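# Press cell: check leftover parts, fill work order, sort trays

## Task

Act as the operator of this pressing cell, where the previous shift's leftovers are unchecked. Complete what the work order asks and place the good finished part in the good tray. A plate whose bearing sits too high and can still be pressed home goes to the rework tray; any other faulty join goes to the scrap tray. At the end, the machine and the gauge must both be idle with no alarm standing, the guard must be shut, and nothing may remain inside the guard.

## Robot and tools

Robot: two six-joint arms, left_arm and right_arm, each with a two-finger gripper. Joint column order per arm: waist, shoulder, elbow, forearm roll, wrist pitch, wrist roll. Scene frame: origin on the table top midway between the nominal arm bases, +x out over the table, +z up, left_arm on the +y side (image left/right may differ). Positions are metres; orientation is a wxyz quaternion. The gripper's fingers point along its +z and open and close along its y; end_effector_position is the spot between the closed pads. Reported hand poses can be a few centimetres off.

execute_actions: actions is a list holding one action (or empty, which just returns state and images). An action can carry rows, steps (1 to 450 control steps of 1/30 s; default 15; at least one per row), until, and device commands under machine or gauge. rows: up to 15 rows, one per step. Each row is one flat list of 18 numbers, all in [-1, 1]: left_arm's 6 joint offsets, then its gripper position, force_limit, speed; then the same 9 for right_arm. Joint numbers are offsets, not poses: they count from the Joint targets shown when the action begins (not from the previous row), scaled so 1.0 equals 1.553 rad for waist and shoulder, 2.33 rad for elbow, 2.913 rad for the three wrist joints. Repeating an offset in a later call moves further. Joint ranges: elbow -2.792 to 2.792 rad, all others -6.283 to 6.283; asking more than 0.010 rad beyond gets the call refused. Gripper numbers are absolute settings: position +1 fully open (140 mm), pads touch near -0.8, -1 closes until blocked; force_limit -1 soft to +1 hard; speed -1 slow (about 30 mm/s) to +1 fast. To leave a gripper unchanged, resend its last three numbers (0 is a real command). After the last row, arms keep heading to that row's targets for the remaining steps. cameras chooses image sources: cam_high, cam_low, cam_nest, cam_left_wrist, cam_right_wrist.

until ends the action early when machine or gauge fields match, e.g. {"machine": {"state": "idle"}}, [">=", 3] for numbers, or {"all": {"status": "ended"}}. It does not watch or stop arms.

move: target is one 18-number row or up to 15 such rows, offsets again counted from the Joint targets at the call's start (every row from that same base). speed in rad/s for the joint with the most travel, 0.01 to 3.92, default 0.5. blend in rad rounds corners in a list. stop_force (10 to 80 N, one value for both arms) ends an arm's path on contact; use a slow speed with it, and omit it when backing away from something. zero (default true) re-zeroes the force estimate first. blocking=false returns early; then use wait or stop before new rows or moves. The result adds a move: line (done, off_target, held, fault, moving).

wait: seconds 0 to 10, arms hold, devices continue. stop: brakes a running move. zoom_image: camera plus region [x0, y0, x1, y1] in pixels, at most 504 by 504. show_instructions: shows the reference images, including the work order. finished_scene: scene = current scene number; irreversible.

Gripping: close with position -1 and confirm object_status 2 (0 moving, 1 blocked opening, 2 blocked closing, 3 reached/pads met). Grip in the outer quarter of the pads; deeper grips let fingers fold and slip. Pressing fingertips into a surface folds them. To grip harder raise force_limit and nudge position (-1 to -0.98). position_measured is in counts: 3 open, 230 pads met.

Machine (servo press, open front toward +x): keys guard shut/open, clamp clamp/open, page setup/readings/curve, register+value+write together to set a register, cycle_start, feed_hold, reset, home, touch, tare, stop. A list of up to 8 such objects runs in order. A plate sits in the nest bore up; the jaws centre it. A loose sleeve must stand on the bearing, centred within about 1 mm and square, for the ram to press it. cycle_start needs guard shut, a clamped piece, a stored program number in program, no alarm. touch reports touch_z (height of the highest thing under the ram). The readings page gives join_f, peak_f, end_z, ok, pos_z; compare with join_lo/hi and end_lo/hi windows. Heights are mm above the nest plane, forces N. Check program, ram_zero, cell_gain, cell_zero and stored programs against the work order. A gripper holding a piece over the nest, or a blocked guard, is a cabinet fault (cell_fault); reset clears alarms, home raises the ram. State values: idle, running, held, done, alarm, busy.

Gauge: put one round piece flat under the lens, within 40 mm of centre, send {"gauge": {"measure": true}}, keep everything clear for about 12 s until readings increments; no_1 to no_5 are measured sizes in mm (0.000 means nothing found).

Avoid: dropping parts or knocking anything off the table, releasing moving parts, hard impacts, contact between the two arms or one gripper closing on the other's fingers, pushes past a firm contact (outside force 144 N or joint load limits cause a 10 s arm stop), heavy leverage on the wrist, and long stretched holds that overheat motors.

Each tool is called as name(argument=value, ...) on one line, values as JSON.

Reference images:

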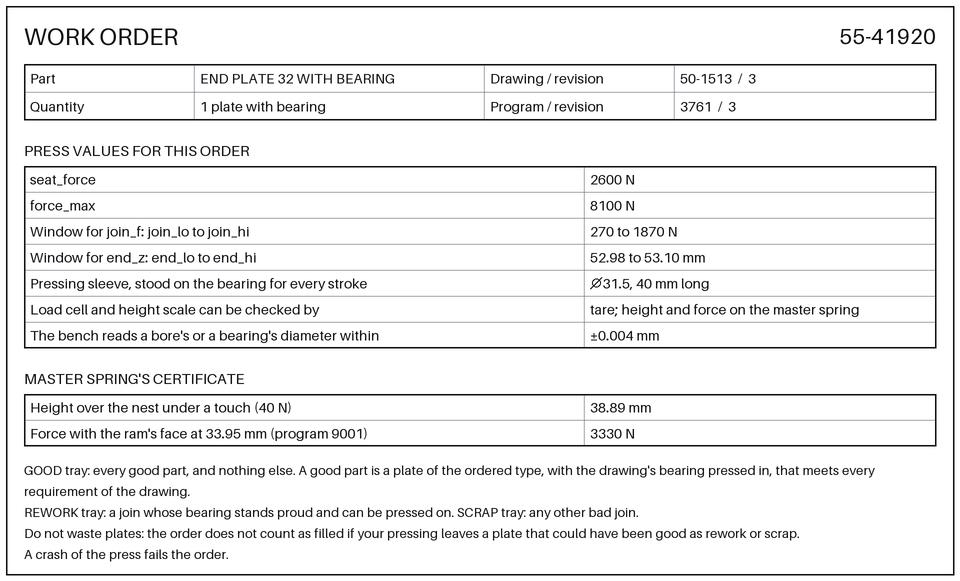

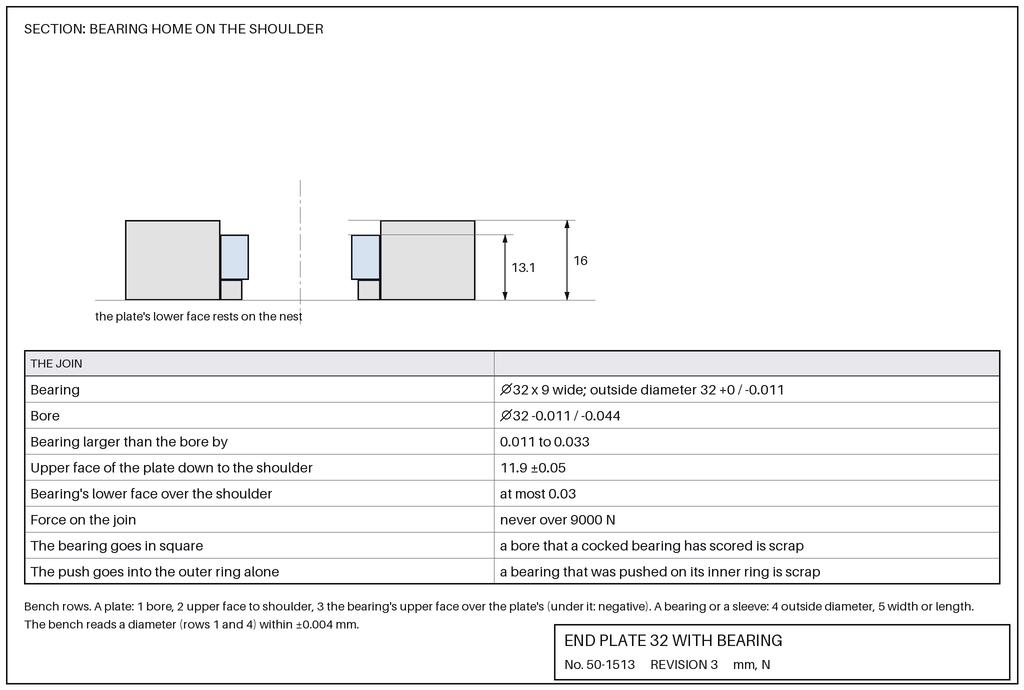

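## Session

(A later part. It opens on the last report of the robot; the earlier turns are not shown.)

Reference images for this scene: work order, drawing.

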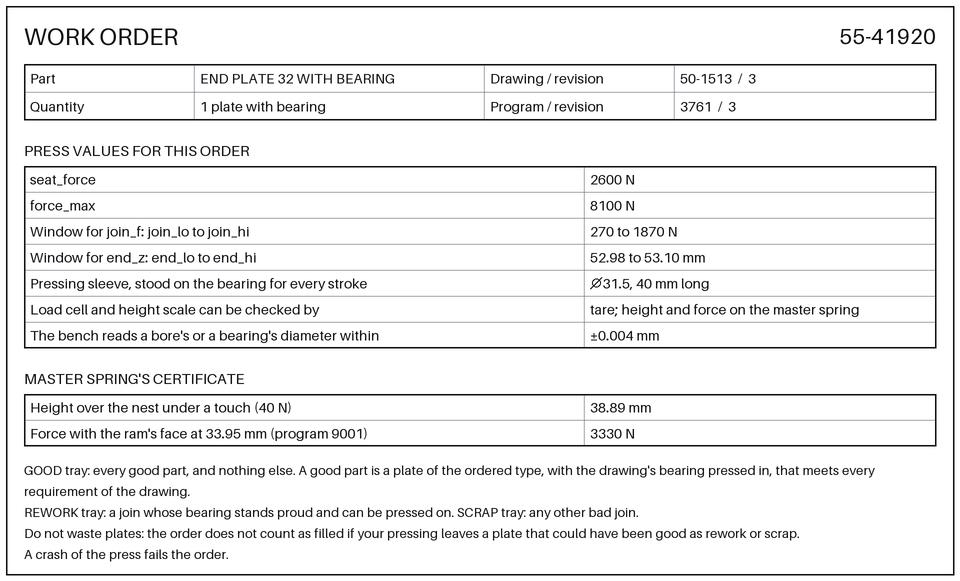

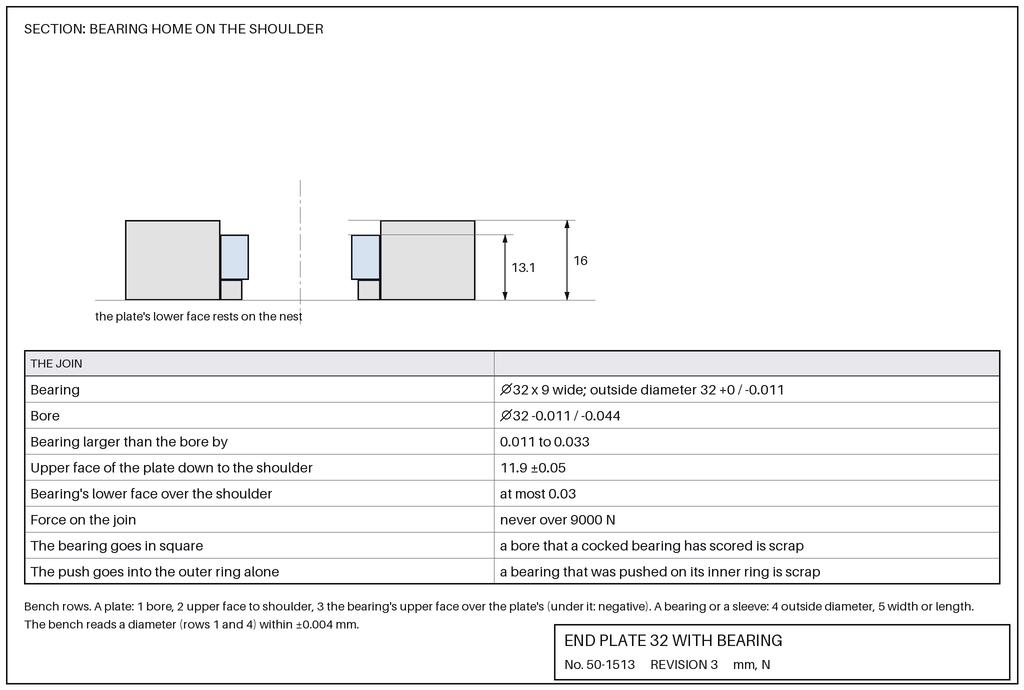

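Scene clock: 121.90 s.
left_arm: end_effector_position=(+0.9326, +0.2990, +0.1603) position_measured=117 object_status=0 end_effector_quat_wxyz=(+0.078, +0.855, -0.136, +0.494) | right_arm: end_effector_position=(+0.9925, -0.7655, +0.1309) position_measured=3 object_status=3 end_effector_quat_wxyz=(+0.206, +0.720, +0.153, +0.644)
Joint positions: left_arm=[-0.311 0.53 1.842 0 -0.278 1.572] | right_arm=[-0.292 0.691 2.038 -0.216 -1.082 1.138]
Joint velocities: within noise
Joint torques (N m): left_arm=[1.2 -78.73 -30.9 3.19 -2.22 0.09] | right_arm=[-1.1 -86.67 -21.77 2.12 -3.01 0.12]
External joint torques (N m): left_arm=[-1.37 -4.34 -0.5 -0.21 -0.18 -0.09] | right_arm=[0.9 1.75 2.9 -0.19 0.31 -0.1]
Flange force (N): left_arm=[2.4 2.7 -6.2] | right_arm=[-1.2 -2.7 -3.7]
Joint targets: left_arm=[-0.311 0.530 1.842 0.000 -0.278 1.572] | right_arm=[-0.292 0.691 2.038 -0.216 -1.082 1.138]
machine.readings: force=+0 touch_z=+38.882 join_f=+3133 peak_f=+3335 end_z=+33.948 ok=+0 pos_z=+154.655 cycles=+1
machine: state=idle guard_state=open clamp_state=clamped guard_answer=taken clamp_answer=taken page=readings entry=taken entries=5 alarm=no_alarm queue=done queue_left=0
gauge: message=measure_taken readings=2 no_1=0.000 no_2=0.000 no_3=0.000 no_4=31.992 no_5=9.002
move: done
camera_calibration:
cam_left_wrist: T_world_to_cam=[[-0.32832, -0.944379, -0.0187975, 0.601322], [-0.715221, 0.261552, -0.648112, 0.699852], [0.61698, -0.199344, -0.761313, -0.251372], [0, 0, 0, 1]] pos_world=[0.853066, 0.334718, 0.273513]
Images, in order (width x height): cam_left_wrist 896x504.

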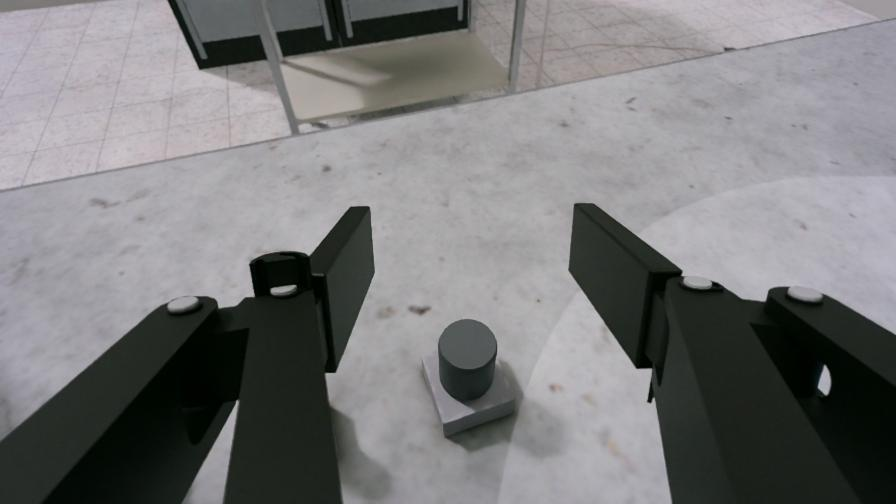

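move(target=[[0.302,-0.1125,0.0296,0,0.0364,0,0.1,0,-1,0,0,0,0,0,0,1,1,1],[0.302,0.057,0.0622,0,-0.0807,0,0.1,0,-1,0,0,0,0,0,0,1,1,1]], speed=[0.7,0.25], blend=[0.04,0], cameras=["cam_left_wrist"])

move(target=[0,0,0,0,0,0,-1,-0.1,-1,0,0,0,0,0,0,1,1,1], cameras=[])

wait(seconds=0.5, cameras=["cam_left_wrist"])

Scene clock: 125.10 s.
left_arm: end_effector_position=(+0.8973, +0.7504, +0.0520) position_measured=117 object_status=3 end_effector_quat_wxyz=(-0.039, +0.863, +0.066, +0.499) | right_arm: end_effector_position=(+0.9925, -0.7655, +0.1309) position_measured=3 object_status=3 end_effector_quat_wxyz=(+0.206, +0.720, +0.153, +0.644)
Joint positions: left_arm=[0.158 0.619 1.987 0 -0.513 1.572] | right_arm=[-0.292 0.691 2.038 -0.216 -1.082 1.138]
Joint velocities: within noise
Joint torques (N m): left_arm=[1.27 -78.94 -23.03 2.45 -2.26 0.06] | right_arm=[-1.07 -86.41 -21.67 2.09 -3.04 0.19]
External joint torques (N m): left_arm=[-1.55 -3.79 -0.6 -0.26 -0.13 -0.06] | right_arm=[0.87 1.76 2.92 -0.18 0.35 -0.17]
Flange force (N): left_arm=[3.7 3.1 -4.8] | right_arm=[-1.2 -2.8 -3.7]
Joint targets: left_arm=[0.158 0.619 1.987 0.000 -0.513 1.572] | right_arm=[-0.292 0.691 2.038 -0.216 -1.082 1.138]
machine.readings: force=+0 touch_z=+38.882 join_f=+3133 peak_f=+3335 end_z=+33.948 ok=+0 pos_z=+154.655 cycles=+1
machine: state=idle guard_state=open clamp_state=clamped guard_answer=taken clamp_answer=taken page=readings entry=taken entries=5 alarm=no_alarm queue=done queue_left=0
gauge: message=measure_taken readings=2 no_1=0.000 no_2=0.000 no_3=0.000 no_4=31.992 no_5=9.002
move: done
camera_calibration:
cam_left_wrist: T_world_to_cam=[[0.134214, -0.990771, -0.0189584, 0.633838], [-0.755128, -0.0898663, -0.649389, 0.78585], [0.641692, 0.101473, -0.76022, -0.470025], [0, 0, 0, 1]] pos_world=[0.809959, 0.746304, 0.165016]
Images, in order (width x height): cam_left_wrist 896x504.

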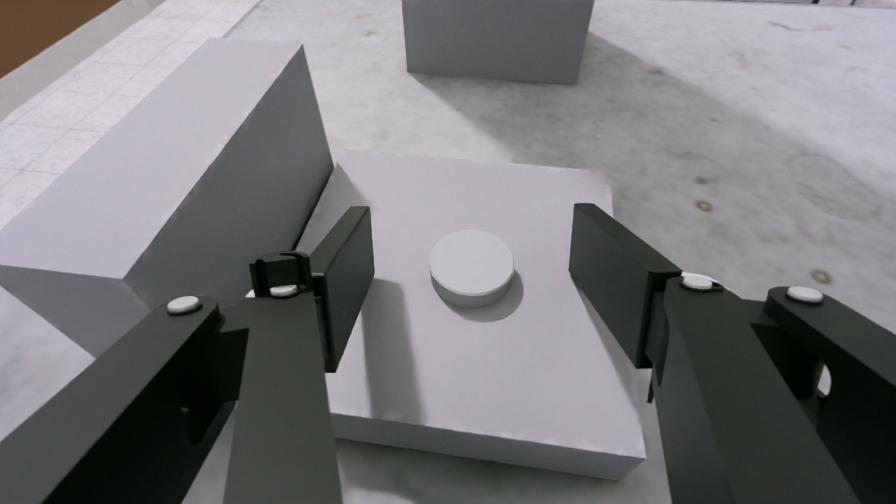

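Scene clock: 126.73 s.
left_arm: end_effector_position=(+0.8973, +0.7504, +0.0520) position_measured=184 object_status=2 end_effector_quat_wxyz=(-0.039, +0.863, +0.066, +0.499) | right_arm: end_effector_position=(+0.9925, -0.7655, +0.1309) position_measured=3 object_status=3 end_effector_quat_wxyz=(+0.206, +0.720, +0.153, +0.644)
Joint positions: left_arm=[0.158 0.619 1.987 0 -0.513 1.572] | right_arm=[-0.292 0.691 2.038 -0.216 -1.082 1.138]
Joint velocities: within noise
Joint torques (N m): left_arm=[0.15 -58.56 -12.54 2.57 4.07 0.02] | right_arm=[-1.22 -86.72 -21.78 2.09 -3.07 0.05]
External joint torques (N m): left_arm=[-0.41 -24.34 -11.14 -0.39 -6.48 -0.02] | right_arm=[1.06 1.53 2.91 -0.16 0.35 -0.03]
Flange force (N): left_arm=[20.5 2.0 -19.4] | right_arm=[-0.7 -2.7 -3.8]
Joint targets: left_arm=[0.158 0.619 1.987 0.000 -0.513 1.572] | right_arm=[-0.292 0.691 2.038 -0.216 -1.082 1.138]
machine.readings: force=+0 touch_z=+38.882 join_f=+3133 peak_f=+3335 end_z=+33.948 ok=+0 pos_z=+154.655 cycles=+1
machine: state=idle guard_state=open clamp_state=clamped guard_answer=taken clamp_answer=taken page=readings entry=taken entries=5 alarm=no_alarm queue=done queue_left=0
gauge: message=measure_taken readings=2 no_1=0.000 no_2=0.000 no_3=0.000 no_4=31.992 no_5=9.002
move: done
No camera images: "cameras" was empty.

Scene clock: 127.23 s.
left_arm: end_effector_position=(+0.8973, +0.7504, +0.0519) position_measured=184 object_status=2 end_effector_quat_wxyz=(-0.039, +0.863, +0.066, +0.499) | right_arm: end_effector_position=(+0.9925, -0.7655, +0.1309) position_measured=3 object_status=3 end_effector_quat_wxyz=(+0.206, +0.720, +0.153, +0.644)
Joint positions: left_arm=[0.158 0.619 1.987 0 -0.513 1.572] | right_arm=[-0.292 0.691 2.038 -0.216 -1.082 1.138]
Joint velocities: within noise
Joint torques (N m): left_arm=[0.33 -57.83 -11.45 2.57 4.37 0.03] | right_arm=[-0.47 -86.65 -21.8 2.1 -2.97 0.2]
External joint torques (N m): left_arm=[-0.59 -25.13 -12.26 -0.38 -6.78 -0.03] | right_arm=[0.25 1.57 2.89 -0.16 0.26 -0.18]
Flange force (N): left_arm=[21.8 2.2 -18.7] | right_arm=[-1.6 -1.9 -4.1]
Joint targets: left_arm=[0.158 0.619 1.987 0.000 -0.513 1.572] | right_arm=[-0.292 0.691 2.038 -0.216 -1.082 1.138]
Tool commands: left_gripper/position=-1.0 left_gripper/force_limit=-0.1 left_gripper/speed=-1.0 right_gripper/position=+1.0 right_gripper/force_limit=+1.0 right_gripper/speed=+1.0
machine.readings: force=+0 touch_z=+38.882 join_f=+3133 peak_f=+3335 end_z=+33.948 ok=+0 pos_z=+154.655 cycles=+1
machine: state=idle guard_state=open clamp_state=clamped guard_answer=taken clamp_answer=taken page=readings entry=taken entries=5 alarm=no_alarm queue=done queue_left=0
gauge: message=measure_taken readings=2 no_1=0.000 no_2=0.000 no_3=0.000 no_4=31.992 no_5=9.002
wait: 0.50 s
camera_calibration:
cam_left_wrist: T_world_to_cam=[[0.134221, -0.99077, -0.0189692, 0.633819], [-0.755176, -0.0898729, -0.649332, 0.78596], [0.641633, 0.101479, -0.760269, -0.470039], [0, 0, 0, 1]] pos_world=[0.810059, 0.746304, 0.165016]
Images, in order (width x height): cam_left_wrist 896x504.

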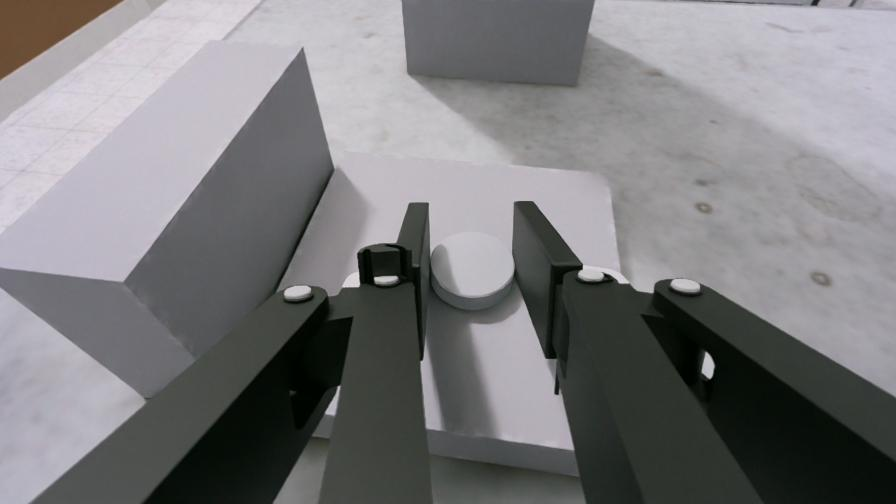

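move(target=[[0,-0.1698,-0.0326,0,0.1171,0,-1,-0.1,-1,0,0,0,0,0,0,1,1,1],[-0.1216,-0.295,-0.0749,-0.3748,0.6389,0.6555,-1,-0.1,-1,0,0,0,0,0,0,1,1,1],[-0.2993,-0.1588,-0.0139,-0.4617,0.5207,0.7467,-1,-0.1,-1,0,0,0,0,0,0,1,1,1],[-0.3865,-0.0945,-0.0566,-0.4915,0.4881,0.7408,-1,-0.1,-1,0,0,0,0,0,0,1,1,1],[-0.3865,-0.0801,-0.0533,-0.4997,0.4872,0.754,-1,-0.1,-1,0,0,0,0,0,0,1,1,1]], speed=[0.3,1.2,0.5,0.25,0.08], blend=[0.08,0.08,0.03,0.01,0], cameras=["cam_left_wrist","cam_nest"])

Scene clock: 142.03 s.
left_arm: end_effector_position=(+0.6159, +0.0190, +0.1771) position_measured=184 object_status=2 end_effector_quat_wxyz=(+0.354, +0.612, -0.613, +0.353) | right_arm: end_effector_position=(+0.9925, -0.7655, +0.1309) position_measured=3 object_status=3 end_effector_quat_wxyz=(+0.206, +0.720, +0.153, +0.644)
Joint positions: left_arm=[-0.442 0.495 1.863 -1.456 0.906 3.768] | right_arm=[-0.292 0.691 2.038 -0.216 -1.082 1.138]
Joint velocities: within noise
Joint torques (N m): left_arm=[1.23 -72.13 -26.87 -1 1.71 0.03] | right_arm=[-0.79 -86.53 -21.7 2.12 -3 0.14]
External joint torques (N m): left_arm=[-1.34 -3.58 -0.41 -0.18 -0.31 -0.03] | right_arm=[0.54 1.85 2.93 -0.2 0.31 -0.12]
Flange force (N): left_arm=[4.1 4.3 -1.4] | right_arm=[-1.7 -2.3 -3.8]
Joint targets: left_arm=[-0.442 0.495 1.863 -1.456 0.906 3.768] | right_arm=[-0.292 0.691 2.038 -0.216 -1.082 1.138]
machine.readings: force=+0 touch_z=+38.882 join_f=+3133 peak_f=+3335 end_z=+33.948 ok=+0 pos_z=+154.655 cycles=+1
machine: state=idle guard_state=open clamp_state=clamped guard_answer=taken clamp_answer=taken page=readings entry=taken entries=5 alarm=no_alarm queue=done queue_left=0
gauge: message=measure_taken readings=2 no_1=0.000 no_2=0.000 no_3=0.000 no_4=31.992 no_5=9.002
move: done
camera_calibration:
cam_left_wrist: T_world_to_cam=[[-0.999586, 0.021977, -0.0185742, 0.62829], [0.0287747, 0.761224, -0.64785, 0.0897067], [-0.0000986847, -0.648116, -0.761542, 0.289578], [0, 0, 0, 1]] pos_world=[0.625477, 0.105585, 0.290312]
Images, in order (width x height): cam_nest 896x504, cam_left_wrist 896x504.

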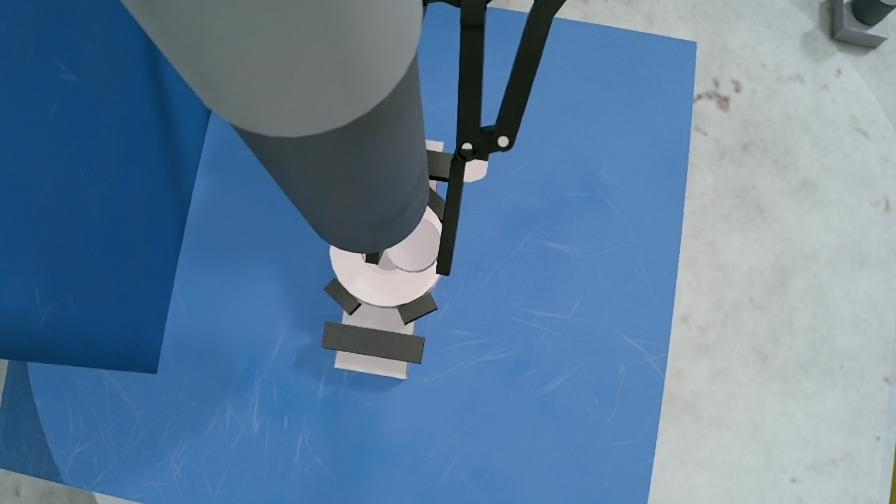

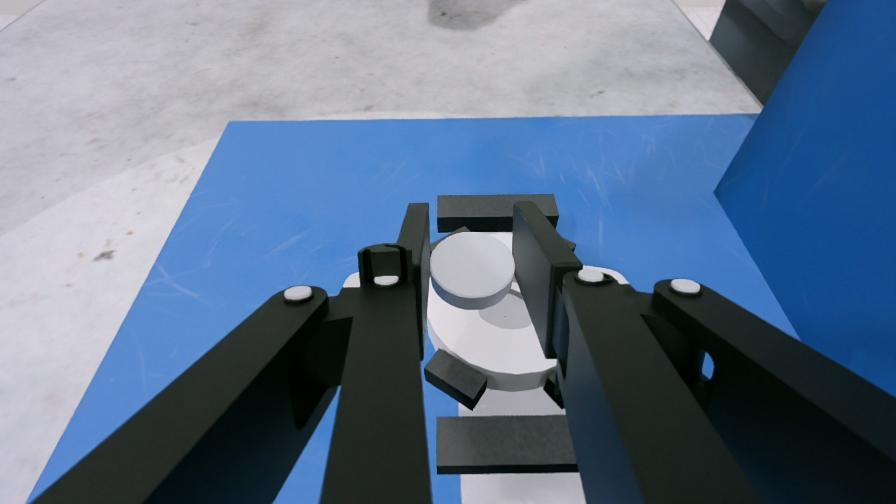

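move(target=[0,0.01436,0.0033,-0.0082,-0.0009,0.0132,-1,-0.1,-1,0,0,0,0,0,0,1,1,1], speed=0.025, stop_force=10, cameras=["cam_left_wrist","cam_nest"])

zoom_image(camera="cam_left_wrist", region=[360, 200, 600, 420])

Scene clock: 145.77 s.
left_arm: end_effector_position=(+0.6160, +0.0188, +0.1621) position_measured=184 object_status=2 end_effector_quat_wxyz=(+0.354, +0.611, -0.613, +0.353) | right_arm: end_effector_position=(+0.9925, -0.7655, +0.1309) position_measured=3 object_status=3 end_effector_quat_wxyz=(+0.206, +0.720, +0.153, +0.644)
Joint positions: left_arm=[-0.442 0.513 1.869 -1.476 0.904 3.8] | right_arm=[-0.292 0.691 2.038 -0.216 -1.082 1.138]
Joint velocities: within noise
Joint torques (N m): left_arm=[-2.58 -55.77 -19.1 1.5 -2.26 0.08] | right_arm=[-0.71 -86.47 -21.66 2.1 -3.05 0.12]
External joint torques (N m): left_arm=[2.41 -20.43 -7.46 -2.71 3.71 -0.08] | right_arm=[0.45 1.94 2.86 -0.18 0.36 -0.1]
Flange force (N): left_arm=[18.0 7.1 -19.4] | right_arm=[-1.8 -2.2 -3.5]
Joint targets: left_arm=[-0.442 0.513 1.869 -1.476 0.904 3.800] | right_arm=[-0.292 0.691 2.038 -0.216 -1.082 1.138]
machine.readings: force=+0 touch_z=+38.882 join_f=+3133 peak_f=+3335 end_z=+33.948 ok=+0 pos_z=+154.655 cycles=+1
machine: state=idle guard_state=open clamp_state=clamped guard_answer=taken clamp_answer=taken page=readings entry=taken entries=5 alarm=no_alarm queue=done queue_left=0
gauge: message=measure_taken readings=2 no_1=0.000 no_2=0.000 no_3=0.000 no_4=31.992 no_5=9.002
move: contact (left_arm)
camera_calibration:
cam_left_wrist: T_world_to_cam=[[-0.999577, 0.0221254, -0.0188631, 0.628172], [0.0290749, 0.760671, -0.648486, 0.0801083], [0.0000006121, -0.64876, -0.760993, 0.277947], [0, 0, 0, 1]] pos_world=[0.625577, 0.105486, 0.275314]
Images, in order (width x height): cam_nest 896x504, cam_left_wrist 896x504.

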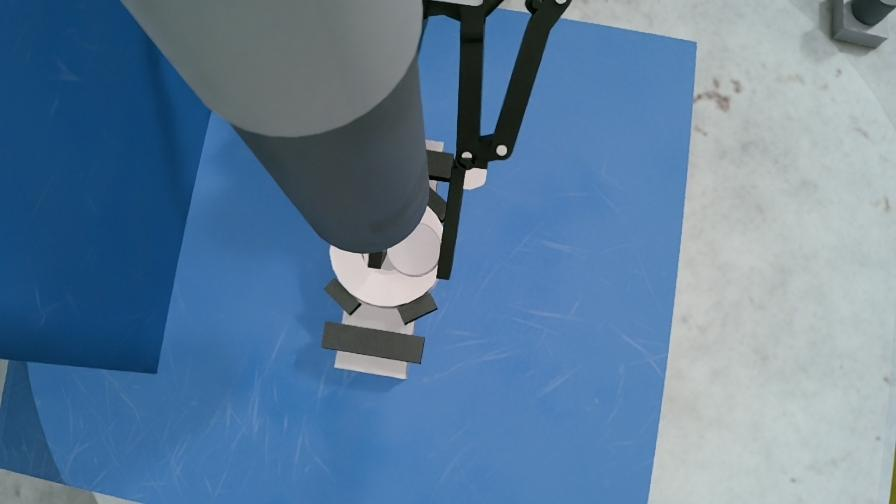

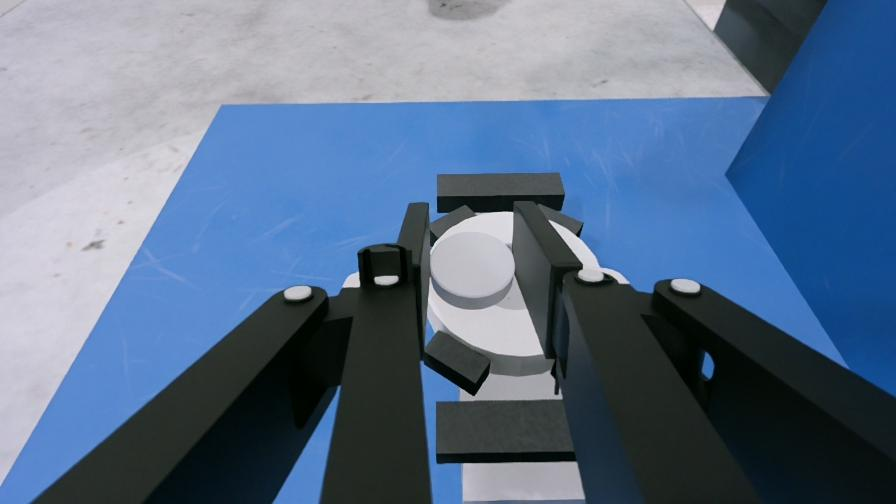

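Scaled by 2.100.

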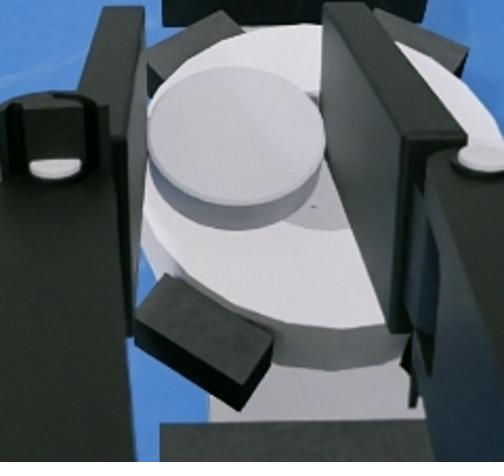

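move(target=[[0,-0.0003,-0.0001,0.0002,0,-0.0003,-1,-0.1,-1,0,0,0,0,0,0,1,1,1]], speed=0.02, cameras=[])

move(target=[[0,0,0,0,0,0,-0.39,-0.1,-1,0,0,0,0,0,0,1,1,1]], cameras=["cam_left_wrist"])

zoom_image(camera="cam_left_wrist", region=[360, 200, 600, 420])

Scene clock: 147.67 s.
left_arm: end_effector_position=(+0.6160, +0.0188, +0.1625) position_measured=184 object_status=2 end_effector_quat_wxyz=(+0.354, +0.611, -0.613, +0.353) | right_arm: end_effector_position=(+0.9925, -0.7655, +0.1309) position_measured=3 object_status=3 end_effector_quat_wxyz=(+0.206, +0.720, +0.153, +0.644)
Joint positions: left_arm=[-0.442 0.513 1.869 -1.475 0.904 3.799] | right_arm=[-0.292 0.691 2.038 -0.216 -1.082 1.138]
Joint velocities: within noise
Joint torques (N m): left_arm=[2.03 -65.54 -21.9 0.55 -0.23 0.07] | right_arm=[-1.23 -86.32 -21.74 2.1 -3.03 0.1]
External joint torques (N m): left_arm=[-2.15 -11.07 -4.78 -1.77 1.69 -0.07] | right_arm=[1.03 1.32 2.91 -0.18 0.32 -0.08]
Flange force (N): left_arm=[12.5 5.0 -5.7] | right_arm=[-0.5 -2.6 -4.0]
Joint targets: left_arm=[-0.442 0.513 1.869 -1.475 0.904 3.799] | right_arm=[-0.292 0.691 2.038 -0.216 -1.082 1.138]
machine.readings: force=+0 touch_z=+38.882 join_f=+3133 peak_f=+3335 end_z=+33.948 ok=+0 pos_z=+154.655 cycles=+1
machine: state=idle guard_state=open clamp_state=clamped guard_answer=taken clamp_answer=taken page=readings entry=taken entries=5 alarm=no_alarm queue=done queue_left=0
gauge: message=measure_taken readings=2 no_1=0.000 no_2=0.000 no_3=0.000 no_4=31.992 no_5=9.002
move: done
No camera images: "cameras" was empty.

Scene clock: 148.17 s.
left_arm: end_effector_position=(+0.6160, +0.0188, +0.1625) position_measured=178 object_status=3 end_effector_quat_wxyz=(+0.354, +0.611, -0.613, +0.353) | right_arm: end_effector_position=(+0.9925, -0.7655, +0.1309) position_measured=3 object_status=3 end_effector_quat_wxyz=(+0.206, +0.720, +0.153, +0.644)
Joint positions: left_arm=[-0.442 0.513 1.869 -1.475 0.904 3.799] | right_arm=[-0.292 0.691 2.038 -0.216 -1.082 1.138]
Joint velocities: within noise
Joint torques (N m): left_arm=[2.88 -70.45 -25.89 -0.76 0.47 0.04] | right_arm=[-0.97 -86.14 -21.67 2.08 -3.02 0.16]
External joint torques (N m): left_arm=[-3 -6.07 -0.63 -0.46 0.98 -0.04] | right_arm=[0.75 1.56 2.87 -0.16 0.33 -0.14]
Flange force (N): left_arm=[6.9 7.1 -2.6] | right_arm=[-1.0 -2.4 -3.8]
Joint targets: left_arm=[-0.442 0.513 1.869 -1.475 0.904 3.799] | right_arm=[-0.292 0.691 2.038 -0.216 -1.082 1.138]
machine.readings: force=+0 touch_z=+38.882 join_f=+3133 peak_f=+3335 end_z=+33.948 ok=+0 pos_z=+154.655 cycles=+1
machine: state=idle guard_state=open clamp_state=clamped guard_answer=taken clamp_answer=taken page=readings entry=taken entries=5 alarm=no_alarm queue=done queue_left=0
gauge: message=measure_taken readings=2 no_1=0.000 no_2=0.000 no_3=0.000 no_4=31.992 no_5=9.002
move: done
camera_calibration:
cam_left_wrist: T_world_to_cam=[[-0.999574, 0.022206, -0.018924, 0.628185], [0.0291757, 0.760802, -0.648328, 0.0802472], [0.0000006545, -0.648604, -0.761126, 0.278271], [0, 0, 0, 1]] pos_world=[0.625576, 0.105486, 0.275713]
Images, in order (width x height): cam_left_wrist 896x504.

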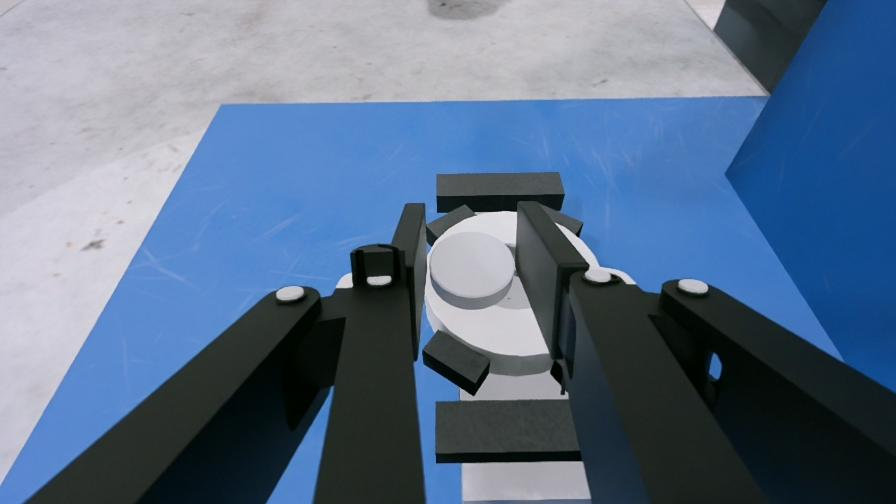

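Scaled by 2.100.

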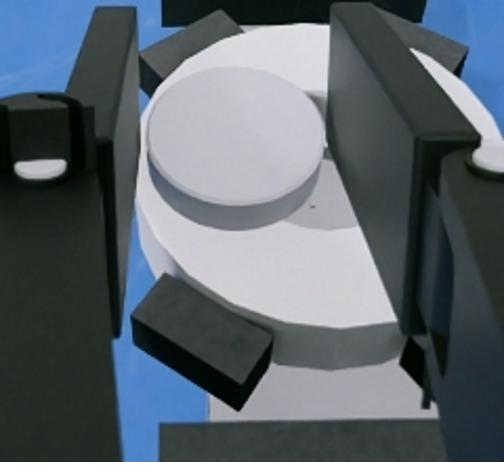

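move(target=[[0,0,0,0,0,0,-1,-0.1,-1,0,0,0,0,0,0,1,1,1]], cameras=[])

wait(seconds=1, cameras=["cam_left_wrist"])

zoom_image(camera="cam_left_wrist", region=[400, 200, 560, 400])

Scene clock: 149.77 s.
left_arm: end_effector_position=(+0.6161, +0.0187, +0.1626) position_measured=183 object_status=2 end_effector_quat_wxyz=(+0.354, +0.611, -0.613, +0.353) | right_arm: end_effector_position=(+0.9925, -0.7655, +0.1309) position_measured=3 object_status=3 end_effector_quat_wxyz=(+0.206, +0.720, +0.153, +0.644)
Joint positions: left_arm=[-0.442 0.513 1.869 -1.476 0.904 3.799] | right_arm=[-0.292 0.691 2.038 -0.216 -1.082 1.138]
Joint velocities: within noise
Joint torques (N m): left_arm=[-0.85 -68.8 -22.03 0.36 2.08 -0.03] | right_arm=[-1.3 -86.59 -21.79 2.06 -3.02 0.17]
External joint torques (N m): left_arm=[0.71 -7.62 -4.69 -1.58 -0.63 0.03] | right_arm=[1.12 1.52 2.91 -0.13 0.31 -0.15]
Flange force (N): left_arm=[8.3 0.8 -3.8] | right_arm=[-0.7 -3.0 -3.8]
Joint targets: left_arm=[-0.442 0.513 1.869 -1.475 0.904 3.799] | right_arm=[-0.292 0.691 2.038 -0.216 -1.082 1.138]
machine.readings: force=+0 touch_z=+38.882 join_f=+3133 peak_f=+3335 end_z=+33.948 ok=+0 pos_z=+154.655 cycles=+1
machine: state=idle guard_state=open clamp_state=clamped guard_answer=taken clamp_answer=taken page=readings entry=taken entries=5 alarm=no_alarm queue=done queue_left=0
gauge: message=measure_taken readings=2 no_1=0.000 no_2=0.000 no_3=0.000 no_4=31.992 no_5=9.002
move: done
No camera images: "cameras" was empty.

Scene clock: 150.77 s.
left_arm: end_effector_position=(+0.6160, +0.0188, +0.1625) position_measured=183 object_status=2 end_effector_quat_wxyz=(+0.354, +0.611, -0.613, +0.353) | right_arm: end_effector_position=(+0.9925, -0.7655, +0.1309) position_measured=3 object_status=3 end_effector_quat_wxyz=(+0.206, +0.720, +0.153, +0.644)
Joint positions: left_arm=[-0.442 0.513 1.869 -1.475 0.904 3.799] | right_arm=[-0.292 0.691 2.038 -0.216 -1.082 1.138]
Joint velocities: within noise
Joint torques (N m): left_arm=[-1.6 -68.38 -21.17 0.64 2.21 -0.07] | right_arm=[-0.91 -86.51 -21.64 2.08 -2.98 0.21]
External joint torques (N m): left_arm=[1.44 -8.06 -5.59 -1.87 -0.75 0.07] | right_arm=[0.73 1.73 2.89 -0.17 0.28 -0.18]
Flange force (N): left_arm=[8.6 -0.5 -4.1] | right_arm=[-1.4 -2.6 -3.8]
Joint targets: left_arm=[-0.442 0.513 1.869 -1.475 0.904 3.799] | right_arm=[-0.292 0.691 2.038 -0.216 -1.082 1.138]
Tool commands: left_gripper/position=-1.0 left_gripper/force_limit=-0.1 left_gripper/speed=-1.0 right_gripper/position=+1.0 right_gripper/force_limit=+1.0 right_gripper/speed=+1.0
machine.readings: force=+0 touch_z=+38.882 join_f=+3133 peak_f=+3335 end_z=+33.948 ok=+0 pos_z=+154.655 cycles=+1
machine: state=idle guard_state=open clamp_state=clamped guard_answer=taken clamp_answer=taken page=readings entry=taken entries=5 alarm=no_alarm queue=done queue_left=0
gauge: message=measure_taken readings=2 no_1=0.000 no_2=0.000 no_3=0.000 no_4=31.992 no_5=9.002
wait: 1.00 s
camera_calibration:
cam_left_wrist: T_world_to_cam=[[-0.999577, 0.0221279, -0.0188599, 0.628178], [0.0290747, 0.760762, -0.648379, 0.0803286], [0.0000006411, -0.648653, -0.761084, 0.278264], [0, 0, 0, 1]] pos_world=[0.625577, 0.105486, 0.275713]
Images, in order (width x height): cam_left_wrist 896x504.

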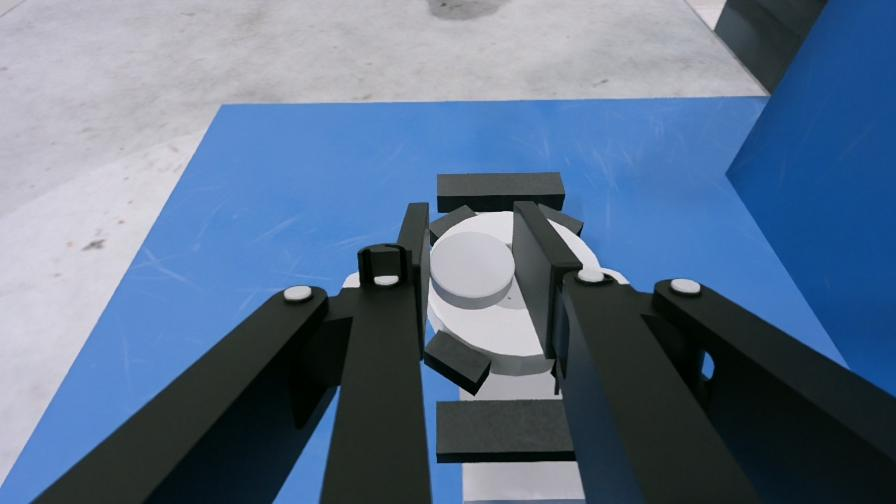

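Scaled by 2.520.

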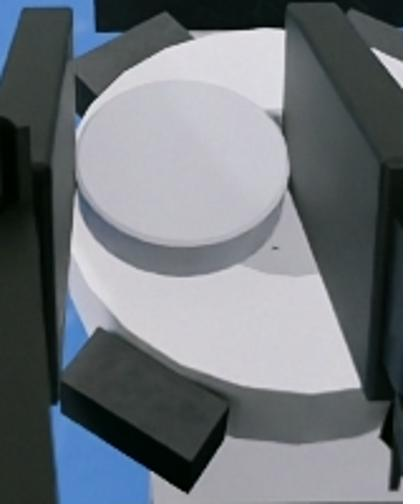

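move(target=[[0,-0.0012,-0.0003,0.0007,0.0001,-0.0011,-1,-0.1,-1,0,0,0,0,0,0,1,1,1],[-0.00644,-0.01233,0.0128,-0.00527,-0.00263,0.00445,-1,-0.1,-1,0,0,0,0,0,0,1,1,1]], speed=[0.02,0.03], cameras=["cam_left_wrist","cam_nest","cam_low"])

zoom_image(camera="cam_left_wrist", region=[400, 200, 560, 400])

Scene clock: 153.43 s.
left_arm: end_effector_position=(+0.6001, +0.0189, +0.1642) position_measured=183 object_status=2 end_effector_quat_wxyz=(+0.354, +0.611, -0.613, +0.353) | right_arm: end_effector_position=(+0.9925, -0.7655, +0.1309) position_measured=3 object_status=3 end_effector_quat_wxyz=(+0.206, +0.720, +0.153, +0.644)
Joint positions: left_arm=[-0.452 0.493 1.899 -1.491 0.896 3.812] | right_arm=[-0.292 0.691 2.038 -0.216 -1.082 1.138]
Joint velocities: within noise
Joint torques (N m): left_arm=[1.5 -70.78 -26.16 -1.02 1.79 0.05] | right_arm=[-0.66 -86.38 -21.72 2.07 -2.97 0.17]
External joint torques (N m): left_arm=[-1.61 -3.81 -0.12 -0.22 -0.3 -0.05] | right_arm=[0.42 1.79 2.92 -0.14 0.27 -0.15]
Flange force (N): left_arm=[4.4 5.2 -1.5] | right_arm=[-1.7 -2.3 -3.9]
Joint targets: left_arm=[-0.452 0.493 1.899 -1.491 0.896 3.812] | right_arm=[-0.292 0.691 2.038 -0.216 -1.082 1.138]
machine.readings: force=+0 touch_z=+38.882 join_f=+3133 peak_f=+3335 end_z=+33.948 ok=+0 pos_z=+154.655 cycles=+1
machine: state=idle guard_state=open clamp_state=clamped guard_answer=taken clamp_answer=taken page=readings entry=taken entries=5 alarm=no_alarm queue=done queue_left=0
gauge: message=measure_taken readings=2 no_1=0.000 no_2=0.000 no_3=0.000 no_4=31.992 no_5=9.002
move: done
camera_calibration:
cam_left_wrist: T_world_to_cam=[[-0.999574, 0.0222016, -0.0189278, 0.612222], [0.0291749, 0.760669, -0.648485, 0.0817333], [0.0000004367, -0.648761, -0.760992, 0.279533], [0, 0, 0, 1]] pos_world=[0.609576, 0.105586, 0.277314]
Images, in order (width x height): cam_low 896x504, cam_nest 896x504, cam_left_wrist 896x504.

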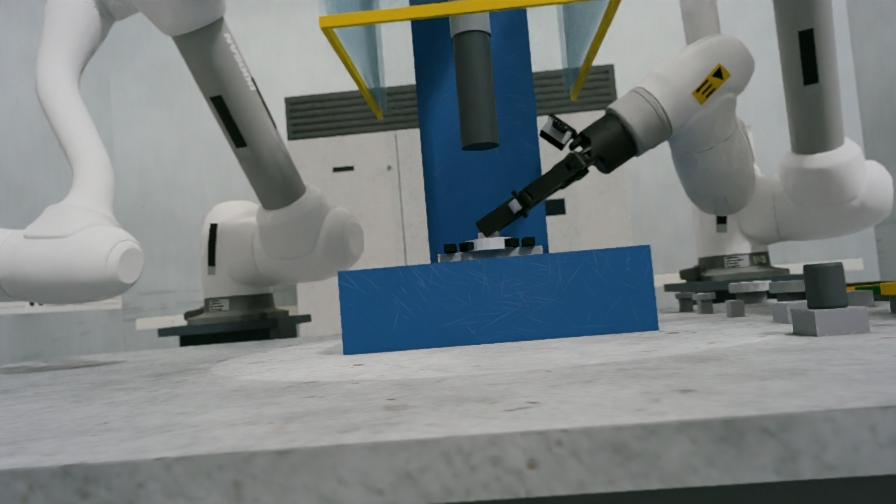

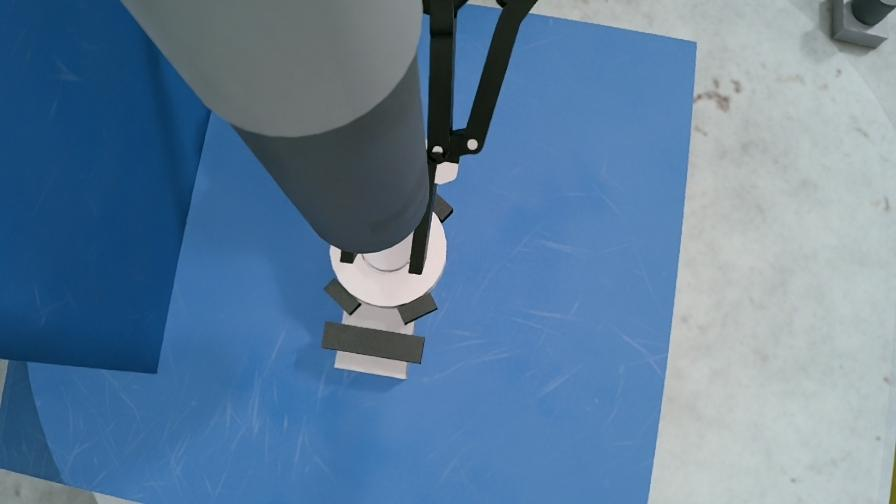

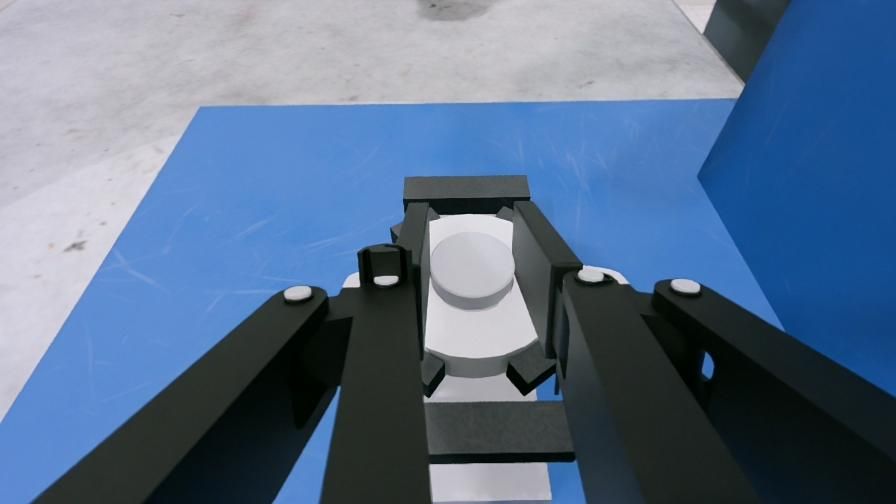

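Scaled by 2.520.

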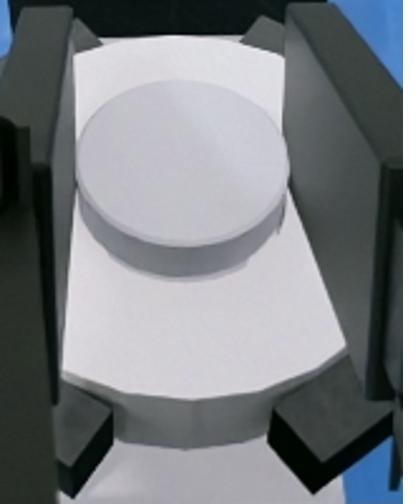

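zoom_image(camera="cam_left_wrist", region=[425, 225, 525, 325])

Scaled by 5.040.

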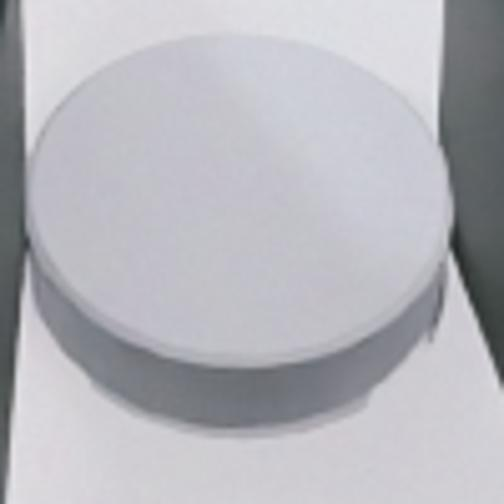

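move(target=[0,0.0024,0.00056,-0.0014,-0.00015,0.0022,-1,-0.1,-1,0,0,0,0,0,0,1,1,1], speed=0.015, stop_force=10, cameras=["cam_left_wrist"])

zoom_image(camera="cam_left_wrist", region=[425, 225, 525, 325])

Scene clock: 156.63 s.
left_arm: end_effector_position=(+0.6001, +0.0188, +0.1624) position_measured=183 object_status=2 end_effector_quat_wxyz=(+0.354, +0.611, -0.613, +0.353) | right_arm: end_effector_position=(+0.9925, -0.7655, +0.1309) position_measured=3 object_status=3 end_effector_quat_wxyz=(+0.206, +0.720, +0.153, +0.644)
Joint positions: left_arm=[-0.452 0.496 1.9 -1.494 0.896 3.816] | right_arm=[-0.292 0.691 2.038 -0.216 -1.082 1.138]
Joint velocities: within noise
Joint torques (N m): left_arm=[-3.76 -58.86 -21.38 0.41 -0.59 0.06] | right_arm=[-0.68 -86.09 -21.76 2.02 -3.05 0.18]
External joint torques (N m): left_arm=[3.63 -15.62 -4.84 -1.65 2.07 -0.06] | right_arm=[0.51 0.85 2.87 -0.09 0.34 -0.16]
Flange force (N): left_arm=[12.7 5.8 -17.4] | right_arm=[-0.2 -1.8 -4.5]
Joint targets: left_arm=[-0.452 0.496 1.900 -1.494 0.896 3.816] | right_arm=[-0.292 0.691 2.038 -0.216 -1.082 1.138]
machine.readings: force=+0 touch_z=+38.882 join_f=+3133 peak_f=+3335 end_z=+33.948 ok=+0 pos_z=+154.655 cycles=+1
machine: state=idle guard_state=open clamp_state=clamped guard_answer=taken clamp_answer=taken page=readings entry=taken entries=5 alarm=no_alarm queue=done queue_left=0
gauge: message=measure_taken readings=2 no_1=0.000 no_2=0.000 no_3=0.000 no_4=31.992 no_5=9.002
move: contact (left_arm)
camera_calibration:
cam_left_wrist: T_world_to_cam=[[-0.999571, 0.0221415, -0.019153, 0.612356], [0.0292754, 0.760438, -0.648751, 0.0806646], [0.000200364, -0.649033, -0.76076, 0.278084], [0, 0, 0, 1]] pos_world=[0.609676, 0.105587, 0.275614]
Images, in order (width x height): cam_left_wrist 896x504.

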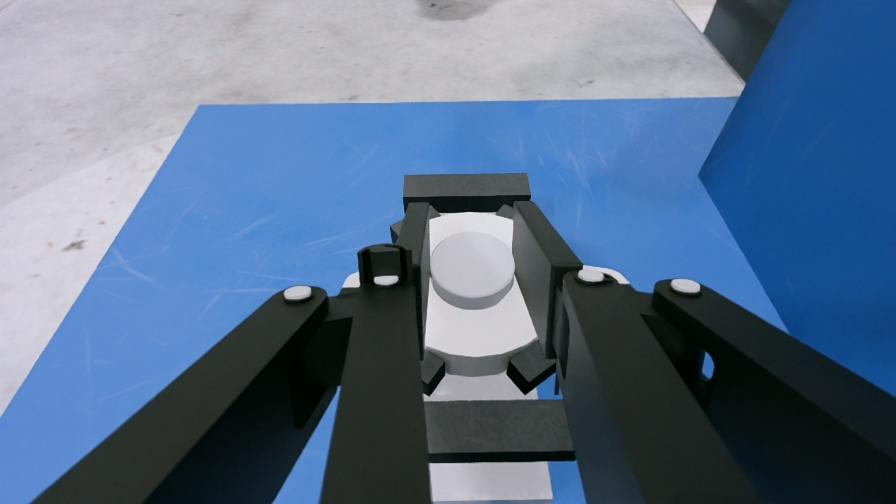

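Scaled by 5.040.

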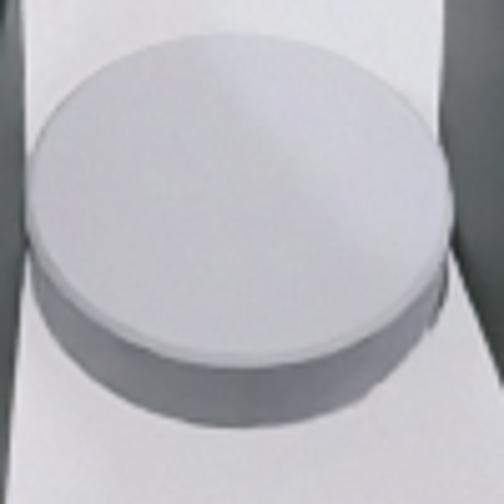

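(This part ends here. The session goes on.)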